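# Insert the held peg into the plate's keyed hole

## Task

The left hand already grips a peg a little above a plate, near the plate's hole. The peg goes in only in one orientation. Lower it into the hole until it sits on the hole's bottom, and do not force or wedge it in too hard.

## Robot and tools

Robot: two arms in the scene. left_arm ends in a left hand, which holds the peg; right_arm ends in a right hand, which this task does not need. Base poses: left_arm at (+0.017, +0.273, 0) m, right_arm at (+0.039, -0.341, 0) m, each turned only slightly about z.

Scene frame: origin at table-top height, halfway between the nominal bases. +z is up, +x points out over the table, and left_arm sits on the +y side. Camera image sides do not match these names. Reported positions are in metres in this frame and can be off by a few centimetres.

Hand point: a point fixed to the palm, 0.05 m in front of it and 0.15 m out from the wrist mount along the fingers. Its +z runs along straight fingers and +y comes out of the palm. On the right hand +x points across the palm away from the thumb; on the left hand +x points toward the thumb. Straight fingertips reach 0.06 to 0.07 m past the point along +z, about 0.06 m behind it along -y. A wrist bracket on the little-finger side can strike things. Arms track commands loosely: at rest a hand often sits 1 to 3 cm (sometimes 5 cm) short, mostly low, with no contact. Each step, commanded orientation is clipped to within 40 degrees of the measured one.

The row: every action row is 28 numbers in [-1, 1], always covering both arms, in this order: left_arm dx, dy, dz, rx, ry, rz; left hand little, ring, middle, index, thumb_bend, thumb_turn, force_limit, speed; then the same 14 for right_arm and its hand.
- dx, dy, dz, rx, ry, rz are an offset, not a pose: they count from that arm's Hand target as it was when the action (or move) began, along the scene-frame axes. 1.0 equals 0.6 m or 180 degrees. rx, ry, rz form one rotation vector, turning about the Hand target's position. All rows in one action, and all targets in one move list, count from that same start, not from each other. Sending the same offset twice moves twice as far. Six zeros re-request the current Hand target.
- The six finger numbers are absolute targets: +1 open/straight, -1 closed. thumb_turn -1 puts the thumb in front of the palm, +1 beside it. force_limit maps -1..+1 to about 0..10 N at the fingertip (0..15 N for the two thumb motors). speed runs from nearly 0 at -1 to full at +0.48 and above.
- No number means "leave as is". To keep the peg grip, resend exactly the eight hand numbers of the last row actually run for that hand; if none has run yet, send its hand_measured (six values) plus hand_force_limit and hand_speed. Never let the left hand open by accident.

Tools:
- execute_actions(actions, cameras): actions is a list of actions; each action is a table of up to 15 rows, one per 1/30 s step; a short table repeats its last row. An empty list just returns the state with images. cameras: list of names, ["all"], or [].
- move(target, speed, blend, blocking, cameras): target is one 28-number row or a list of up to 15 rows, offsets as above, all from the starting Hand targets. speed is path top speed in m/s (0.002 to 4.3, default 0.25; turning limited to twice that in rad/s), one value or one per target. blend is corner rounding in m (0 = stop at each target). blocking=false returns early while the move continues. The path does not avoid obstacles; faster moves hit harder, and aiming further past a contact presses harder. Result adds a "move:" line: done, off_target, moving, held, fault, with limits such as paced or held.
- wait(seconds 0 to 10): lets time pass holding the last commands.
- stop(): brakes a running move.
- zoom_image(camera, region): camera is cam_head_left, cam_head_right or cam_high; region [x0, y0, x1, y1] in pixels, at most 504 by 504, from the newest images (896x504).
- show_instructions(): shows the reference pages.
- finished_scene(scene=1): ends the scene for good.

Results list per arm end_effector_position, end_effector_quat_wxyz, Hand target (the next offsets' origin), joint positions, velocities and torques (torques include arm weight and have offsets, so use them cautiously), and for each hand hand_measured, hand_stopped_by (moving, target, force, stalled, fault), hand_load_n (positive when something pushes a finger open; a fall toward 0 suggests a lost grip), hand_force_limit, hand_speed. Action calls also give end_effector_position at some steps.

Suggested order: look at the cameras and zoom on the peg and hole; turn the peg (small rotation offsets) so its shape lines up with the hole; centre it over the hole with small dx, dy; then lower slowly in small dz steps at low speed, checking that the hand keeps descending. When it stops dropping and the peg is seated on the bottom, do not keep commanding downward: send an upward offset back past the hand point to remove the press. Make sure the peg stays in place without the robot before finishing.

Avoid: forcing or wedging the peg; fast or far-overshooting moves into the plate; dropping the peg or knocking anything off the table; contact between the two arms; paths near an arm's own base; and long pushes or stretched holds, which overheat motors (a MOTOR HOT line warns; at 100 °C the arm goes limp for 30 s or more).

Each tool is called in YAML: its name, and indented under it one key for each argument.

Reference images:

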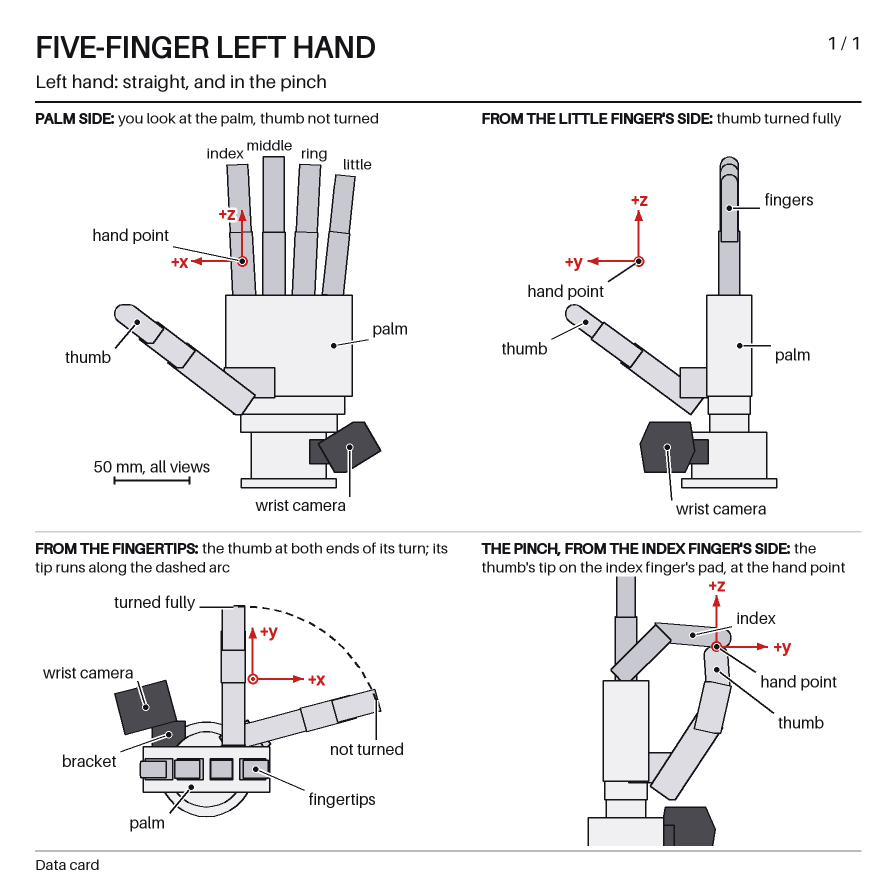

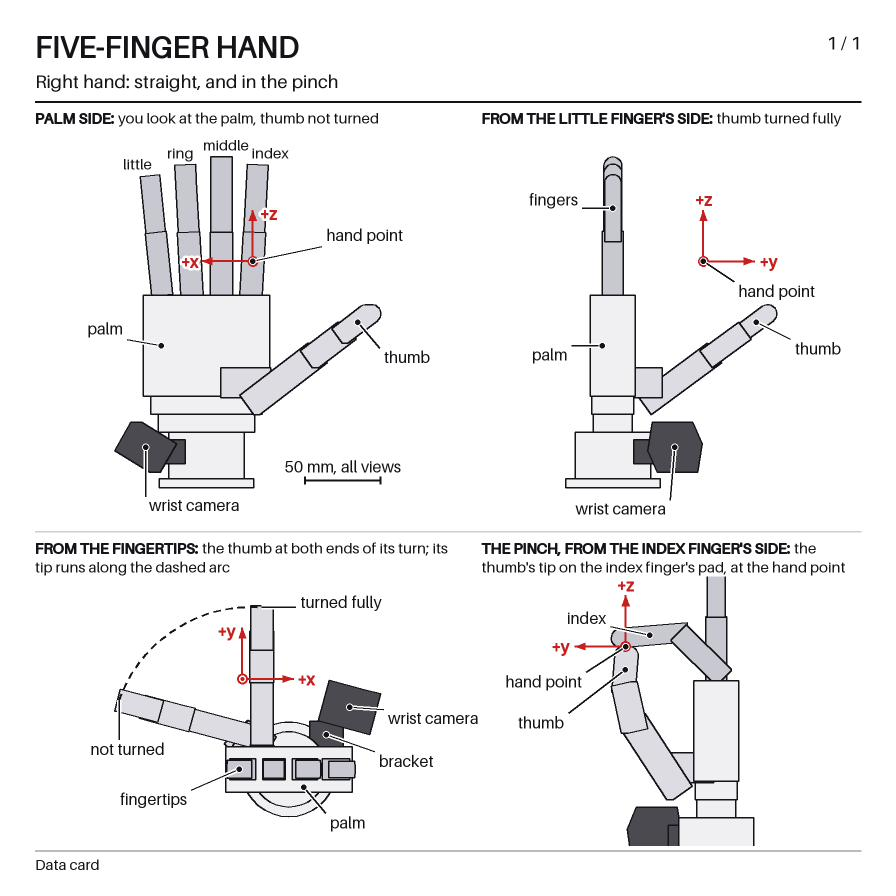

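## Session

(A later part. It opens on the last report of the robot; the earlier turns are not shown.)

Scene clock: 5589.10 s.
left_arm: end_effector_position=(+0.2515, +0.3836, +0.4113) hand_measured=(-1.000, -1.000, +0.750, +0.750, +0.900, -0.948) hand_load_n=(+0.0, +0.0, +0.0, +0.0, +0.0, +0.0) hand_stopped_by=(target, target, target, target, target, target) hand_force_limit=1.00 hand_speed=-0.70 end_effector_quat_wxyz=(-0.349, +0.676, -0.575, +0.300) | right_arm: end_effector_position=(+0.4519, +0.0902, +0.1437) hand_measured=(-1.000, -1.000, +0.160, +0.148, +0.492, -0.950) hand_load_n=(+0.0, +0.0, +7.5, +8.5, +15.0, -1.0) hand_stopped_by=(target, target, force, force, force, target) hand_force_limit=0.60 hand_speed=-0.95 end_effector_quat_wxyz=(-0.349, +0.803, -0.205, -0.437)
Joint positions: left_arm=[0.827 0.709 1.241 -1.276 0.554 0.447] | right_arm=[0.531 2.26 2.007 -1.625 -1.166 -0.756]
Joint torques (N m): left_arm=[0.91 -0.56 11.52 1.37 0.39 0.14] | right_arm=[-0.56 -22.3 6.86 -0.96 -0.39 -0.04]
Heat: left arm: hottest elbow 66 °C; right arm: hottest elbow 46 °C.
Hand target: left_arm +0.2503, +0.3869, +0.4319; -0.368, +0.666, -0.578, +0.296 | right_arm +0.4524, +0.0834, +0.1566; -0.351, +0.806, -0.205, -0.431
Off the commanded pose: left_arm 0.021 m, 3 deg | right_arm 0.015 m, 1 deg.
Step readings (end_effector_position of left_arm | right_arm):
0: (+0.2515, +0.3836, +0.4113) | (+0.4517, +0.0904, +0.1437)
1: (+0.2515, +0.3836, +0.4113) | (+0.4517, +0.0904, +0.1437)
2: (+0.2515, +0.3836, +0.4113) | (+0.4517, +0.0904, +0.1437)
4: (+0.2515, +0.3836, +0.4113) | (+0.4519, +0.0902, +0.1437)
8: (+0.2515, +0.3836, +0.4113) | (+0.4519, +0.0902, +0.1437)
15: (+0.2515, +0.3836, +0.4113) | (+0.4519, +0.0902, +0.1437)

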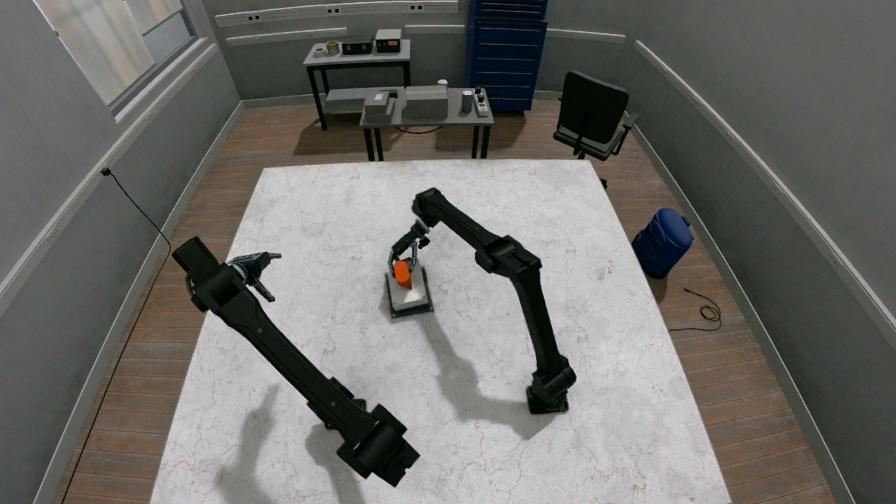

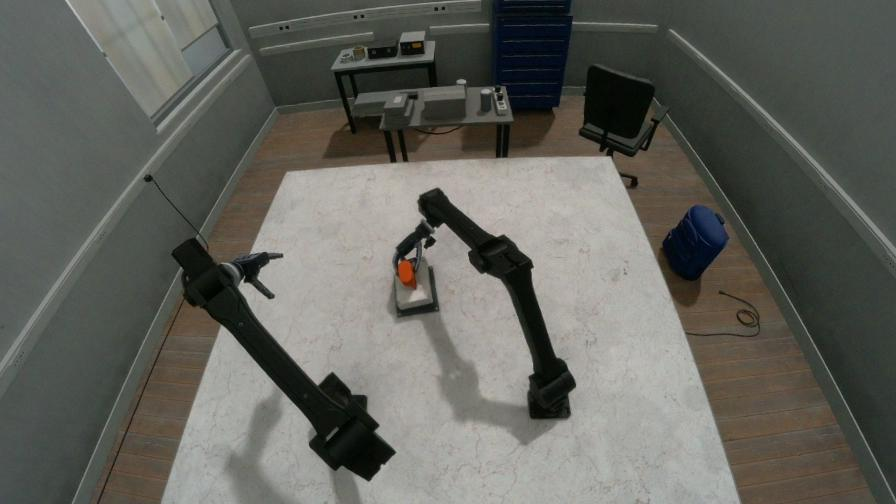

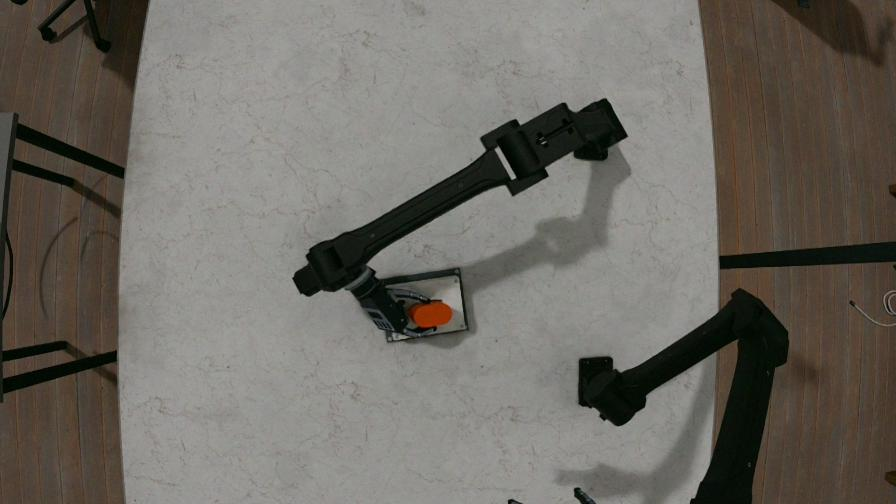

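execute_actions:
  actions:
    - [[0,0,0,0,0,0,-1,-1,0.75,0.75,0.9,-0.948,1.0,-0.7,0.002,-0.005,0.004,0,0,0,-1,-1,-0.05,-0.05,0.05,-0.95,0.6,-0.95]]
  cameras: ["all"]

zoom_image:
  camera: "cam_high"
  region: [428, 292, 452, 312]

zoom_image:
  camera: "cam_head_left"
  region: [396, 272, 416, 294]

zoom_image:
  camera: "cam_high"
  region: [412, 292, 456, 332]

Scene clock: 5593.73 s.
left_arm: end_effector_position=(+0.2515, +0.3836, +0.4113) hand_measured=(-1.000, -1.000, +0.750, +0.750, +0.900, -0.948) hand_load_n=(+0.0, +0.0, +0.0, +0.0, +0.0, +0.0) hand_stopped_by=(target, target, target, target, target, target) hand_force_limit=1.00 hand_speed=-0.70 end_effector_quat_wxyz=(-0.349, +0.676, -0.575, +0.300) | right_arm: end_effector_position=(+0.4505, +0.0881, +0.1440) hand_measured=(-1.000, -1.000, +0.160, +0.148, +0.492, -0.950) hand_load_n=(+0.0, +0.0, +7.0, +7.5, +16.0, -1.0) hand_stopped_by=(target, target, force, force, force, target) hand_force_limit=0.60 hand_speed=-0.95 end_effector_quat_wxyz=(-0.347, +0.804, -0.204, -0.438)
Joint positions: left_arm=[0.827 0.709 1.241 -1.276 0.554 0.447] | right_arm=[0.531 2.26 2.007 -1.64 -1.163 -0.77]
Joint torques (N m): left_arm=[0.91 -0.62 11.52 1.37 0.39 0.14] | right_arm=[-0.85 -22.3 7.12 -1.05 -0.49 0]
Heat: left arm: hottest elbow 66 °C; right arm: hottest elbow 46 °C.
Hand target: left_arm +0.2503, +0.3869, +0.4319; -0.368, +0.666, -0.578, +0.296 | right_arm +0.4536, +0.0805, +0.1590; -0.351, +0.806, -0.205, -0.431
Off the commanded pose: left_arm 0.021 m, 3 deg | right_arm 0.017 m, 1 deg.
Step readings (end_effector_position of left_arm | right_arm):
0: (+0.2515, +0.3836, +0.4113) | (+0.4519, +0.0902, +0.1437)
1: (+0.2515, +0.3836, +0.4113) | (+0.4519, +0.0902, +0.1437)
2: (+0.2515, +0.3836, +0.4113) | (+0.4519, +0.0900, +0.1438)
4: (+0.2515, +0.3836, +0.4113) | (+0.4516, +0.0894, +0.1440)
8: (+0.2515, +0.3836, +0.4113) | (+0.4508, +0.0885, +0.1440)
15: (+0.2515, +0.3836, +0.4113) | (+0.4505, +0.0882, +0.1440)

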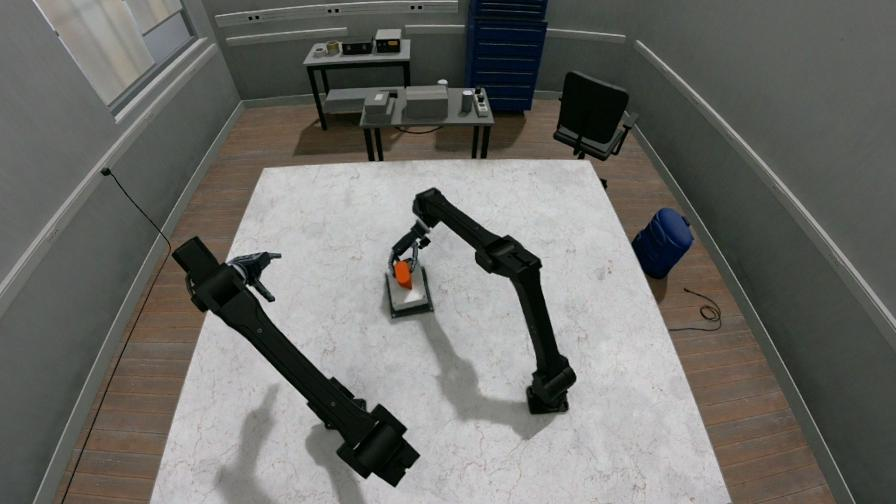

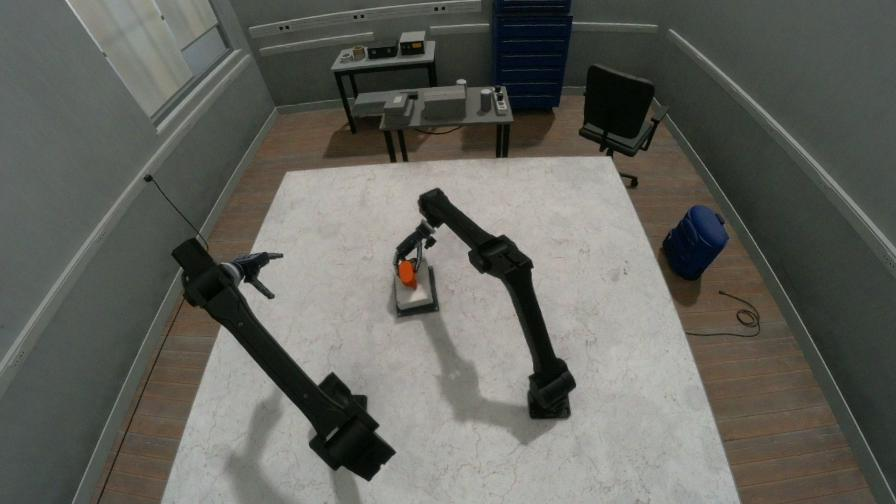

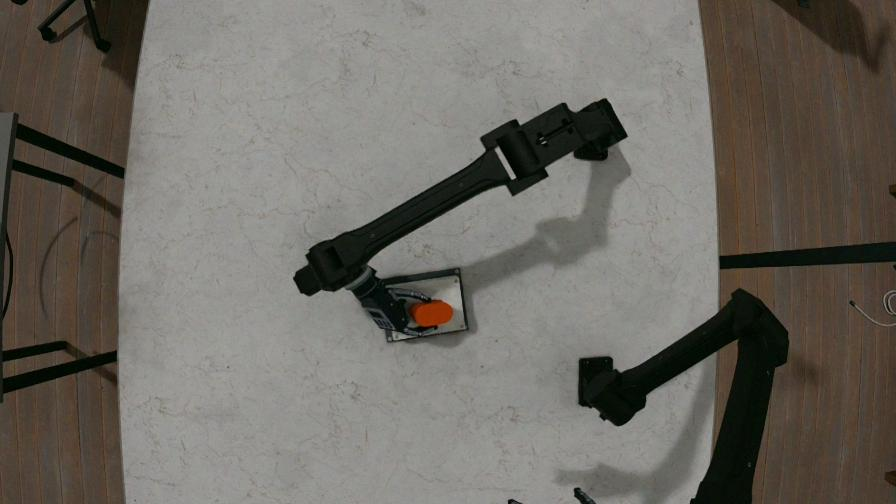

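Scaled by 21.000 from the camera's 896x504 image, which has a finer 1280x720 frame.

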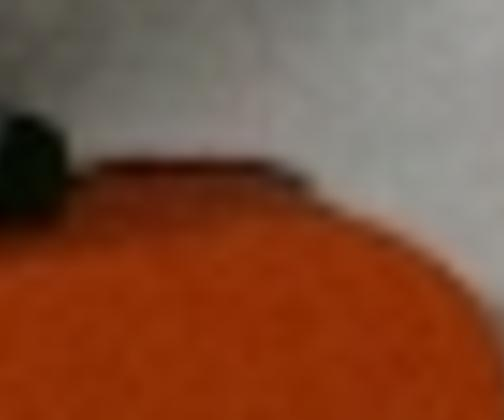

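Scaled by 22.909 from the camera's 896x504 image, which has a finer 1280x720 frame.

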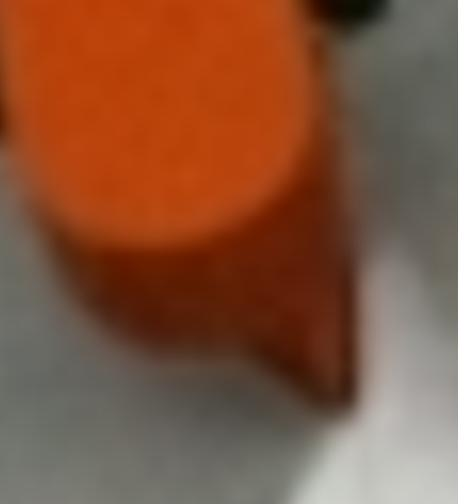

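Scaled by 11.455 from the camera's 896x504 image, which has a finer 1280x720 frame.

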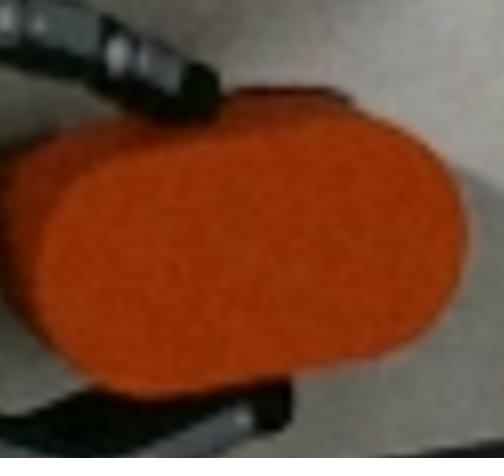

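execute_actions:
  actions:
    - [[0,0,0,0,0,0,-1,-1,0.75,0.75,0.9,-0.948,1.0,-0.7,-0.003,0.002,-0.008,0,0,0,-1,-1,-0.05,-0.05,0.05,-0.95,0.6,-0.95]]
  cameras: ["all"]

zoom_image:
  camera: "cam_high"
  region: [428, 292, 452, 312]

zoom_image:
  camera: "cam_head_left"
  region: [396, 272, 416, 294]

zoom_image:
  camera: "cam_high"
  region: [412, 292, 456, 332]

Scene clock: 5599.50 s.
left_arm: end_effector_position=(+0.2515, +0.3836, +0.4113) hand_measured=(-1.000, -1.000, +0.750, +0.750, +0.900, -0.948) hand_load_n=(+0.0, +0.0, +0.0, +0.0, +0.0, +0.0) hand_stopped_by=(target, target, target, target, target, target) hand_force_limit=1.00 hand_speed=-0.70 end_effector_quat_wxyz=(-0.349, +0.676, -0.575, +0.300) | right_arm: end_effector_position=(+0.4493, +0.0878, +0.1434) hand_measured=(-1.000, -1.000, +0.160, +0.148, +0.492, -0.950) hand_load_n=(+0.0, +0.0, +7.5, +7.5, +16.0, -1.0) hand_stopped_by=(target, target, force, force, force, target) hand_force_limit=0.60 hand_speed=-0.95 end_effector_quat_wxyz=(-0.346, +0.803, -0.205, -0.440)
Joint positions: left_arm=[0.827 0.709 1.241 -1.276 0.554 0.447] | right_arm=[0.531 2.259 2.001 -1.64 -1.166 -0.77]
Joint torques (N m): left_arm=[0.91 -0.62 11.52 1.39 0.39 0.14] | right_arm=[-0.62 -22.3 6.58 -0.23 -0.41 0.04]
Heat: left arm: hottest elbow 66 °C; right arm: hottest elbow 46 °C.
Hand target: left_arm +0.2503, +0.3869, +0.4319; -0.368, +0.666, -0.578, +0.296 | right_arm +0.4518, +0.0817, +0.1542; -0.351, +0.806, -0.205, -0.431
Off the commanded pose: left_arm 0.021 m, 3 deg | right_arm 0.013 m, 1 deg.
Step readings (end_effector_position of left_arm | right_arm):
0: (+0.2515, +0.3836, +0.4113) | (+0.4505, +0.0881, +0.1440)
1: (+0.2515, +0.3836, +0.4113) | (+0.4505, +0.0881, +0.1440)
2: (+0.2515, +0.3836, +0.4113) | (+0.4503, +0.0880, +0.1438)
4: (+0.2515, +0.3836, +0.4113) | (+0.4500, +0.0879, +0.1435)
8: (+0.2515, +0.3836, +0.4113) | (+0.4494, +0.0878, +0.1435)
15: (+0.2515, +0.3836, +0.4113) | (+0.4493, +0.0878, +0.1434)

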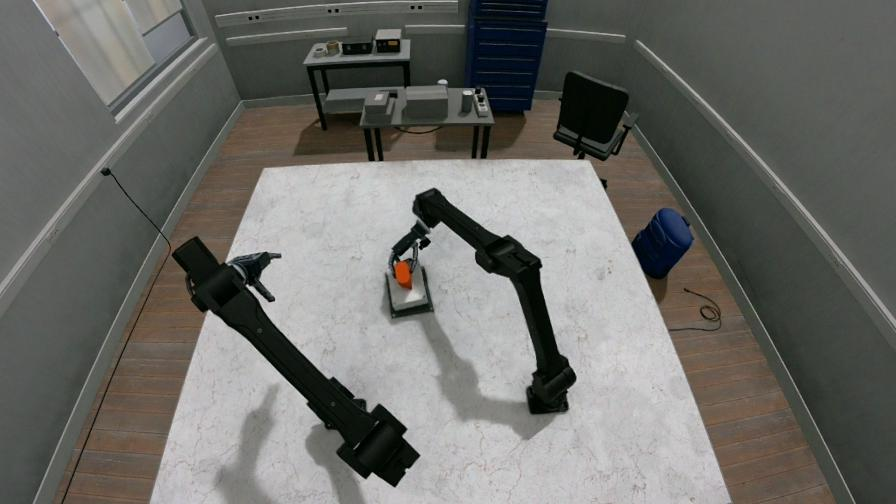

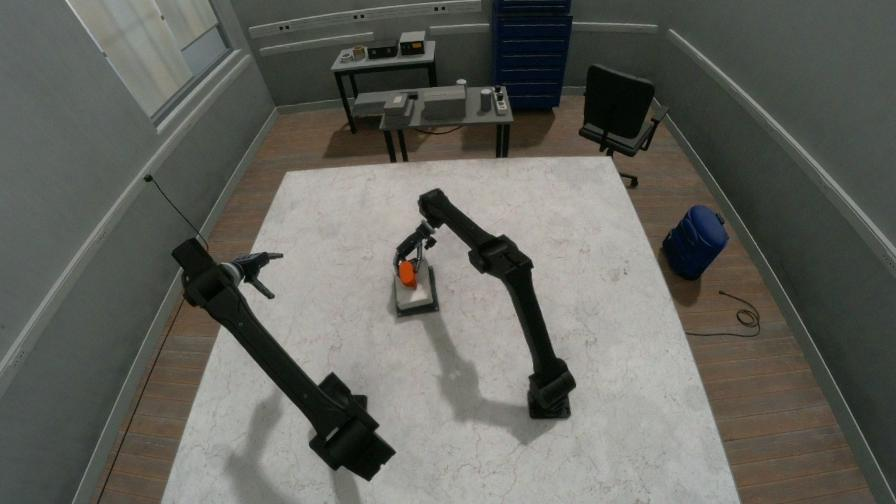

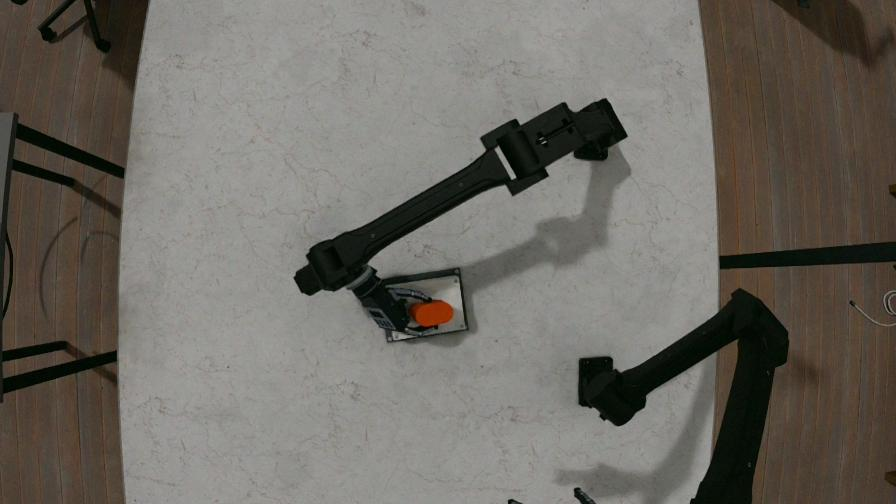

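Scaled by 21.000 from the camera's 896x504 image, which has a finer 1280x720 frame.

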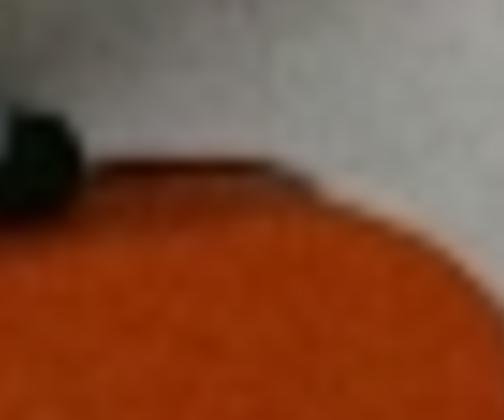

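Scaled by 22.909 from the camera's 896x504 image, which has a finer 1280x720 frame.

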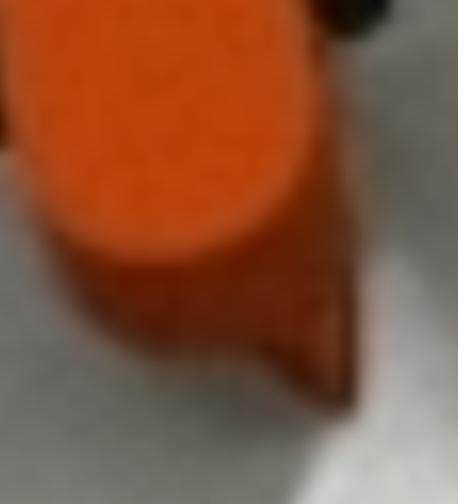

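Scaled by 11.455 from the camera's 896x504 image, which has a finer 1280x720 frame.

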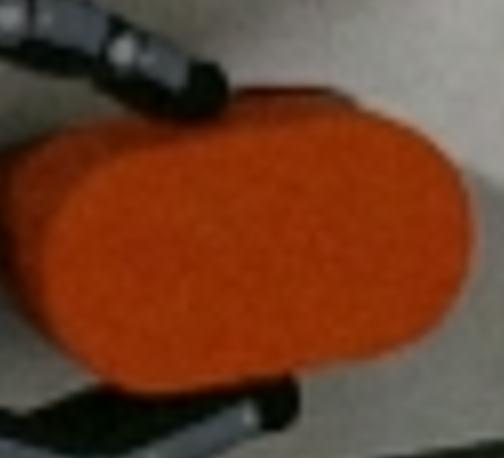

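execute_actions:
  actions:
    - [[0,0,0,0,0,0,-1,-1,0.75,0.75,0.9,-0.948,1.0,-0.7,0,0,-0.01,0,0,0,-1,-1,-0.05,-0.05,0.05,-0.95,0.6,-0.95]]
  cameras: ["all"]

zoom_image:
  camera: "cam_high"
  region: [428, 292, 452, 312]

zoom_image:
  camera: "cam_head_left"
  region: [396, 272, 416, 294]

zoom_image:
  camera: "cam_high"
  region: [412, 292, 456, 332]

Scene clock: 5606.27 s.
left_arm: end_effector_position=(+0.2515, +0.3836, +0.4113) hand_measured=(-1.000, -1.000, +0.750, +0.750, +0.900, -0.948) hand_load_n=(+0.0, +0.0, +0.0, +0.0, +0.0, +0.0) hand_stopped_by=(target, target, target, target, target, target) hand_force_limit=1.00 hand_speed=-0.70 end_effector_quat_wxyz=(-0.349, +0.676, -0.575, +0.300) | right_arm: end_effector_position=(+0.4491, +0.0876, +0.1431) hand_measured=(-1.000, -1.000, +0.160, +0.148, +0.492, -0.950) hand_load_n=(+0.0, +0.5, +7.5, +8.0, +15.0, -1.0) hand_stopped_by=(target, target, force, force, force, target) hand_force_limit=0.60 hand_speed=-0.95 end_effector_quat_wxyz=(-0.348, +0.803, -0.205, -0.439)
Joint positions: left_arm=[0.827 0.709 1.241 -1.276 0.554 0.447] | right_arm=[0.53 2.257 1.997 -1.635 -1.168 -0.77]
Joint torques (N m): left_arm=[0.91 -0.62 11.52 1.37 0.39 0.14] | right_arm=[-0.62 -21.71 6.41 0.06 -0.34 0.03]
Heat: left arm: hottest elbow 66 °C; right arm: hottest elbow 45 °C.
Hand target: left_arm +0.2503, +0.3869, +0.4319; -0.368, +0.666, -0.578, +0.296 | right_arm +0.4518, +0.0817, +0.1483; -0.351, +0.806, -0.204, -0.431
Off the commanded pose: left_arm 0.021 m, 3 deg | right_arm 0.008 m, 1 deg.
Step readings (end_effector_position of left_arm | right_arm):
0: (+0.2515, +0.3836, +0.4113) | (+0.4493, +0.0878, +0.1434)
1: (+0.2515, +0.3836, +0.4113) | (+0.4493, +0.0878, +0.1434)
2: (+0.2515, +0.3836, +0.4113) | (+0.4492, +0.0877, +0.1433)
4: (+0.2515, +0.3836, +0.4113) | (+0.4491, +0.0877, +0.1433)
8: (+0.2515, +0.3836, +0.4113) | (+0.4491, +0.0876, +0.1430)
15: (+0.2515, +0.3836, +0.4113) | (+0.4490, +0.0876, +0.1431)

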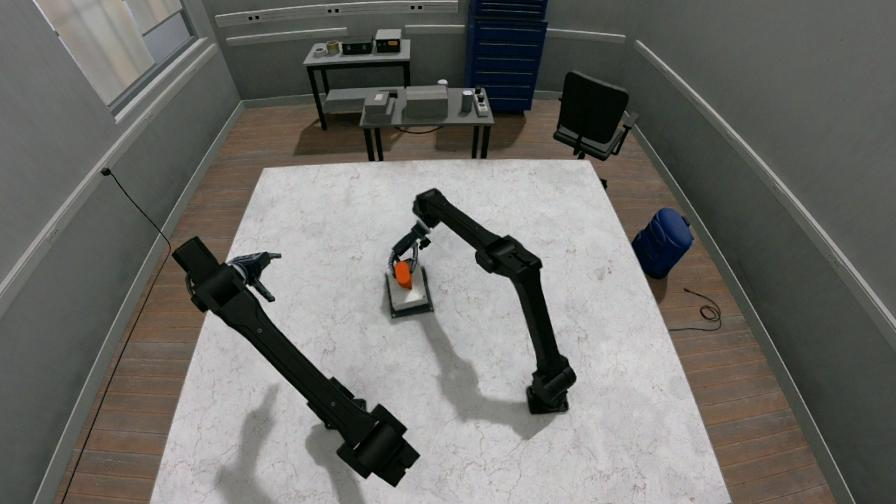

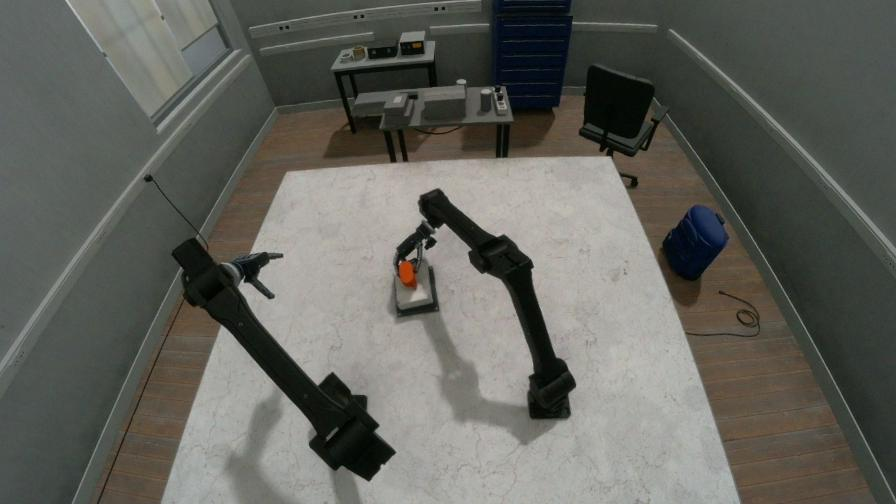

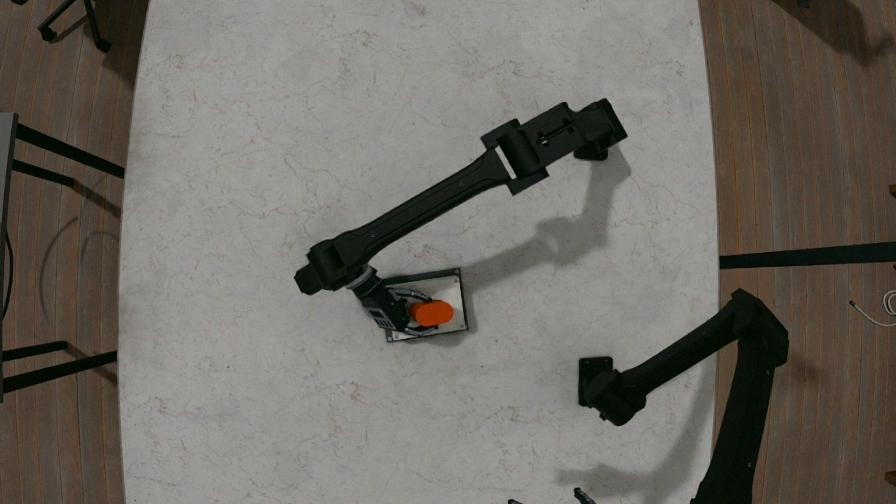

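Scaled by 21.000 from the camera's 896x504 image, which has a finer 1280x720 frame.

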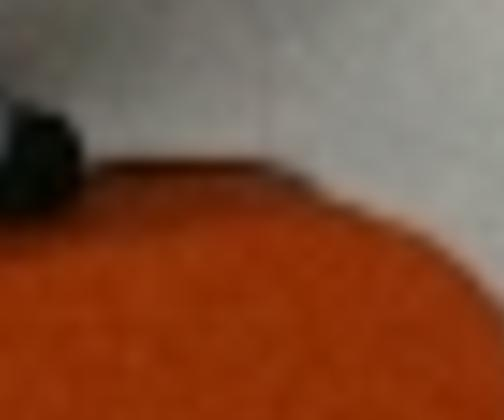

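Scaled by 22.909 from the camera's 896x504 image, which has a finer 1280x720 frame.

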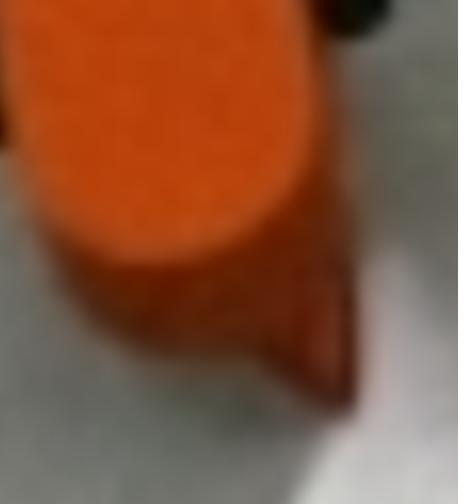

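Scaled by 11.455 from the camera's 896x504 image, which has a finer 1280x720 frame.

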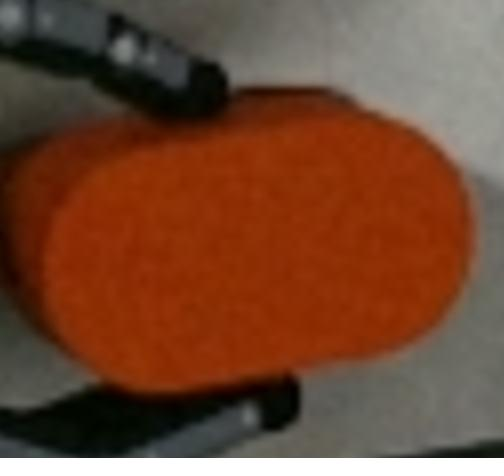

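execute_actions:
  actions:
    - [[0,0,0,0,0,0,-1,-1,0.75,0.75,0.9,-0.948,1.0,-0.7,-0.006,0,0.001,0,0,0,-1,-1,-0.05,-0.05,0.05,-0.95,0.6,-0.95]]
  cameras: ["all"]

zoom_image:
  camera: "cam_high"
  region: [428, 292, 452, 312]

zoom_image:
  camera: "cam_head_left"
  region: [396, 272, 416, 294]

zoom_image:
  camera: "cam_high"
  region: [412, 292, 456, 332]

Scene clock: 5611.57 s.
left_arm: end_effector_position=(+0.2515, +0.3836, +0.4113) hand_measured=(-1.000, -1.000, +0.750, +0.750, +0.900, -0.948) hand_load_n=(+0.0, +0.0, +0.0, +0.0, +0.0, +0.0) hand_stopped_by=(target, target, target, target, target, target) hand_force_limit=1.00 hand_speed=-0.70 end_effector_quat_wxyz=(-0.349, +0.676, -0.575, +0.300) | right_arm: end_effector_position=(+0.4472, +0.0861, +0.1403) hand_measured=(-1.000, -1.000, +0.160, +0.148, +0.492, -0.950) hand_load_n=(+0.0, +0.0, +8.0, +8.5, +14.0, -0.5) hand_stopped_by=(target, target, force, force, force, target) hand_force_limit=0.60 hand_speed=-0.95 end_effector_quat_wxyz=(-0.349, +0.803, -0.204, -0.438)
Joint positions: left_arm=[0.827 0.709 1.241 -1.276 0.554 0.447] | right_arm=[0.529 2.25 1.977 -1.619 -1.167 -0.769]
Joint torques (N m): left_arm=[0.91 -0.62 11.51 1.37 0.39 0.14] | right_arm=[-0.38 -21.95 6.48 -0.09 -0.38 0.08]
Heat: left arm: hottest elbow 66 °C; right arm: hottest shoulder 45 °C.
Hand target: left_arm +0.2503, +0.3869, +0.4319; -0.368, +0.666, -0.578, +0.296 | right_arm +0.4482, +0.0817, +0.1488; -0.351, +0.806, -0.205, -0.431
Off the commanded pose: left_arm 0.021 m, 3 deg | right_arm 0.010 m, 1 deg.
Step readings (end_effector_position of left_arm | right_arm):
0: (+0.2515, +0.3836, +0.4113) | (+0.4491, +0.0876, +0.1431)
1: (+0.2515, +0.3836, +0.4113) | (+0.4491, +0.0876, +0.1431)
2: (+0.2515, +0.3836, +0.4113) | (+0.4489, +0.0876, +0.1430)
4: (+0.2515, +0.3836, +0.4113) | (+0.4483, +0.0871, +0.1431)
8: (+0.2515, +0.3836, +0.4113) | (+0.4472, +0.0863, +0.1404)
15: (+0.2515, +0.3836, +0.4113) | (+0.4472, +0.0861, +0.1403)

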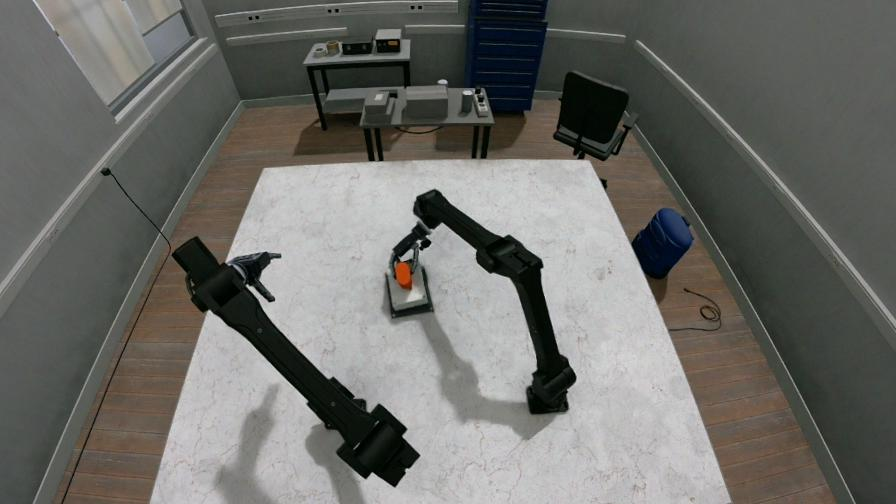

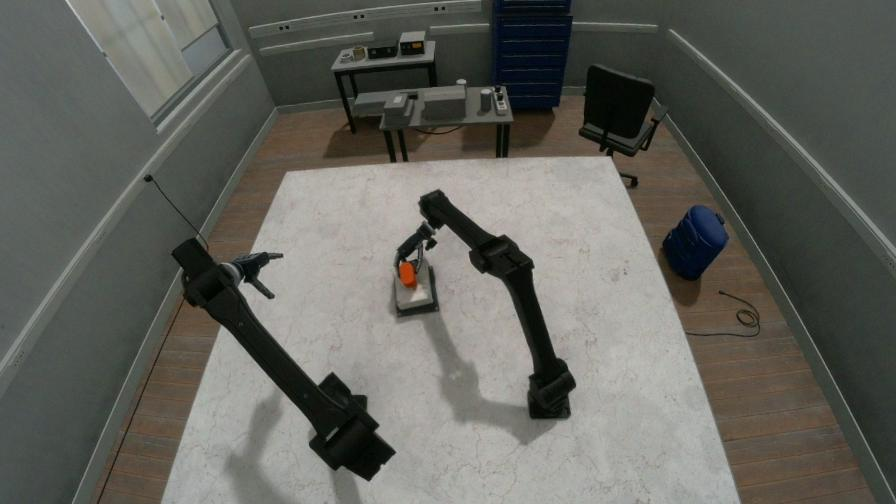

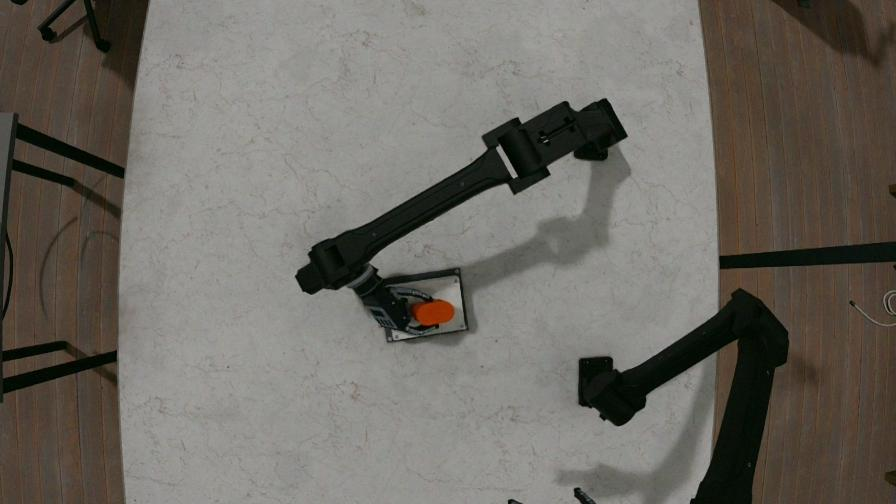

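Scaled by 21.000 from the camera's 896x504 image, which has a finer 1280x720 frame.

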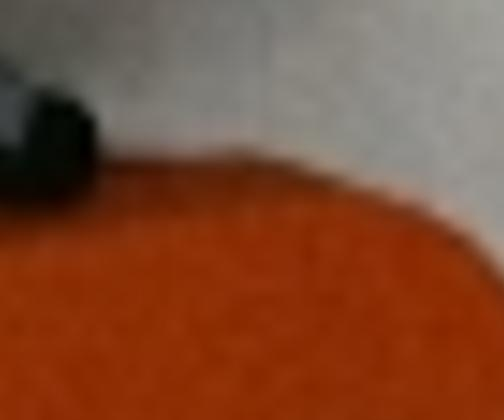

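Scaled by 22.909 from the camera's 896x504 image, which has a finer 1280x720 frame.

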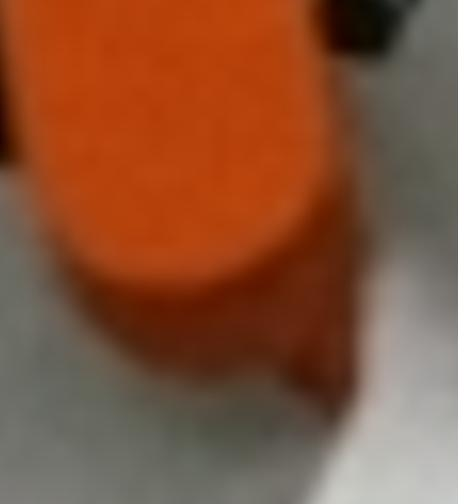

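Scaled by 11.455 from the camera's 896x504 image, which has a finer 1280x720 frame.

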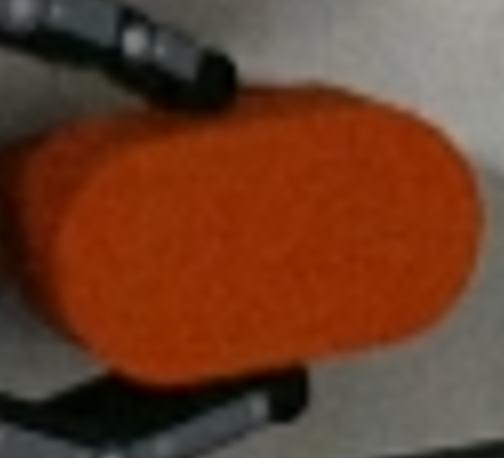

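execute_actions:
  actions:
    - [[0,0,0,0,0,0,-1,-1,0.75,0.75,0.9,-0.948,1.0,-0.7,0.004,0.002,-0.01,0,0,0,-1,-1,-0.05,-0.05,0.05,-0.95,0.6,-0.95]]
  cameras: ["all"]

zoom_image:
  camera: "cam_high"
  region: [428, 292, 452, 312]

zoom_image:
  camera: "cam_head_left"
  region: [396, 272, 416, 294]

zoom_image:
  camera: "cam_high"
  region: [412, 292, 456, 332]

Scene clock: 5618.93 s.
left_arm: end_effector_position=(+0.2515, +0.3836, +0.4113) hand_measured=(-1.000, -1.000, +0.750, +0.750, +0.900, -0.948) hand_load_n=(+0.0, +0.0, +0.0, +0.0, +0.0, +0.5) hand_stopped_by=(target, target, target, target, target, target) hand_force_limit=1.00 hand_speed=-0.70 end_effector_quat_wxyz=(-0.349, +0.676, -0.575, +0.300) | right_arm: end_effector_position=(+0.4474, +0.0862, +0.1402) hand_measured=(-1.000, -1.000, +0.160, +0.148, +0.492, -0.950) hand_load_n=(+0.0, +0.0, +8.0, +8.5, +14.0, +0.0) hand_stopped_by=(target, target, force, force, force, target) hand_force_limit=0.60 hand_speed=-0.95 end_effector_quat_wxyz=(-0.349, +0.803, -0.205, -0.438)
Joint positions: left_arm=[0.827 0.709 1.241 -1.276 0.554 0.447] | right_arm=[0.529 2.25 1.977 -1.617 -1.167 -0.767]
Joint torques (N m): left_arm=[0.91 -0.62 11.51 1.37 0.39 0.14] | right_arm=[-0.32 -20.84 6.9 0.13 -0.38 0.07]
Heat: left arm: hottest elbow 66 °C; right arm: hottest elbow 45 °C.
Hand target: left_arm +0.2503, +0.3869, +0.4319; -0.368, +0.666, -0.578, +0.296 | right_arm +0.4506, +0.0829, +0.1428; -0.351, +0.806, -0.205, -0.431
Off the commanded pose: left_arm 0.021 m, 3 deg | right_arm 0.005 m, 1 deg.
Step readings (end_effector_position of left_arm | right_arm):
0: (+0.2515, +0.3836, +0.4113) | (+0.4472, +0.0861, +0.1403)
1: (+0.2515, +0.3836, +0.4113) | (+0.4472, +0.0861, +0.1403)
2: (+0.2515, +0.3836, +0.4113) | (+0.4472, +0.0861, +0.1403)
4: (+0.2515, +0.3836, +0.4113) | (+0.4473, +0.0862, +0.1402)
8: (+0.2515, +0.3836, +0.4113) | (+0.4474, +0.0862, +0.1402)
15: (+0.2515, +0.3836, +0.4113) | (+0.4474, +0.0862, +0.1402)

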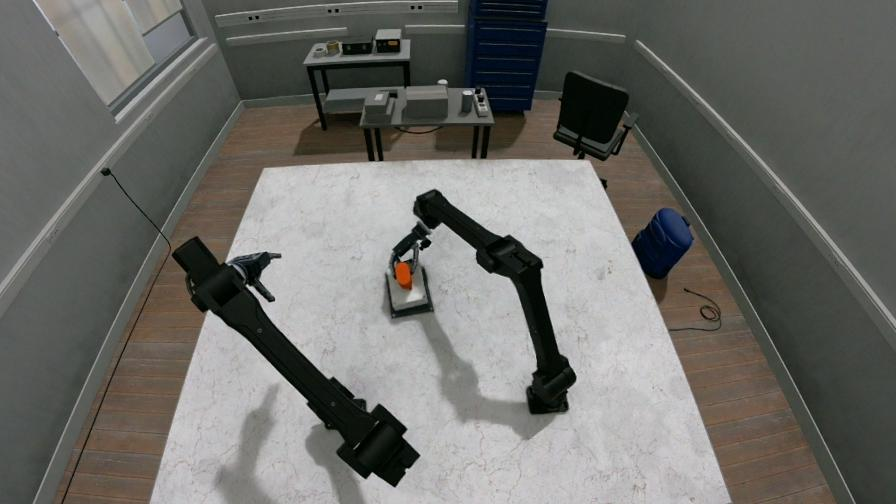

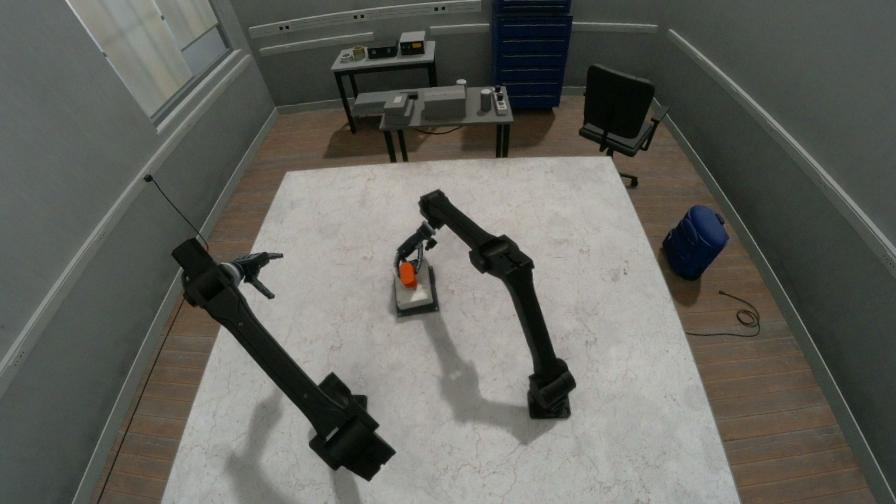

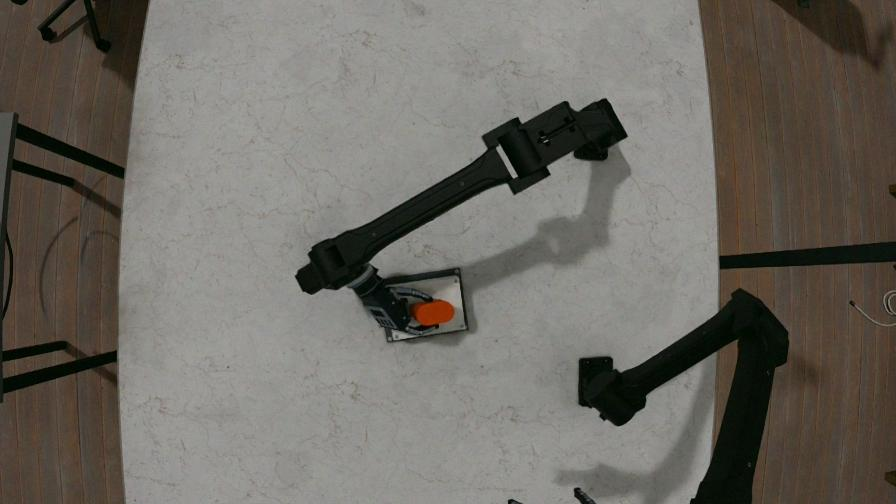

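Scaled by 21.000 from the camera's 896x504 image, which has a finer 1280x720 frame.

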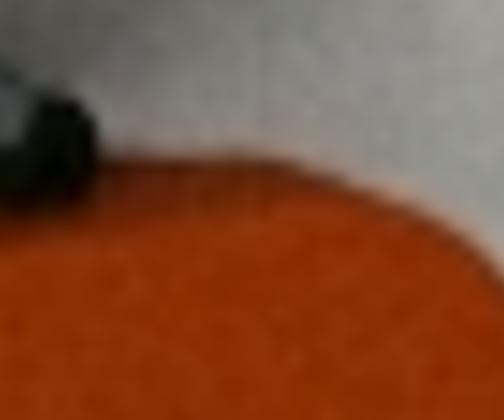

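Scaled by 22.909 from the camera's 896x504 image, which has a finer 1280x720 frame.

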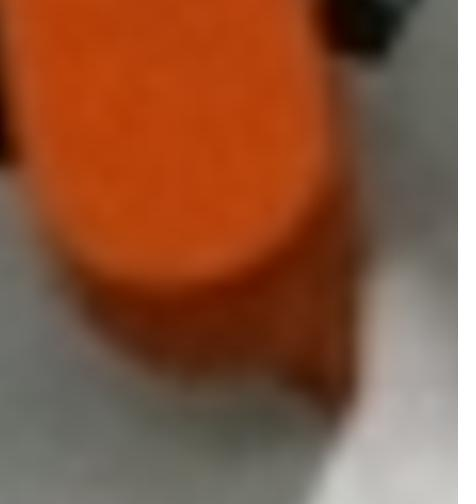

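Scaled by 11.455 from the camera's 896x504 image, which has a finer 1280x720 frame.

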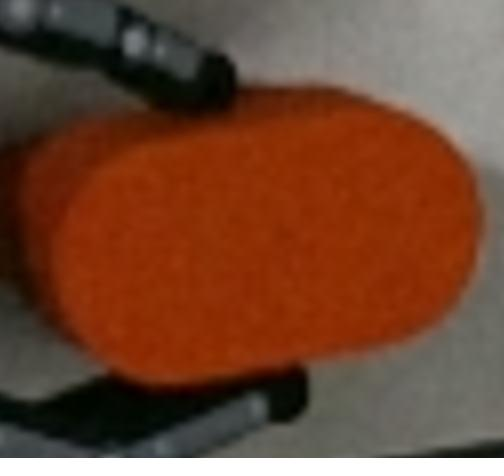

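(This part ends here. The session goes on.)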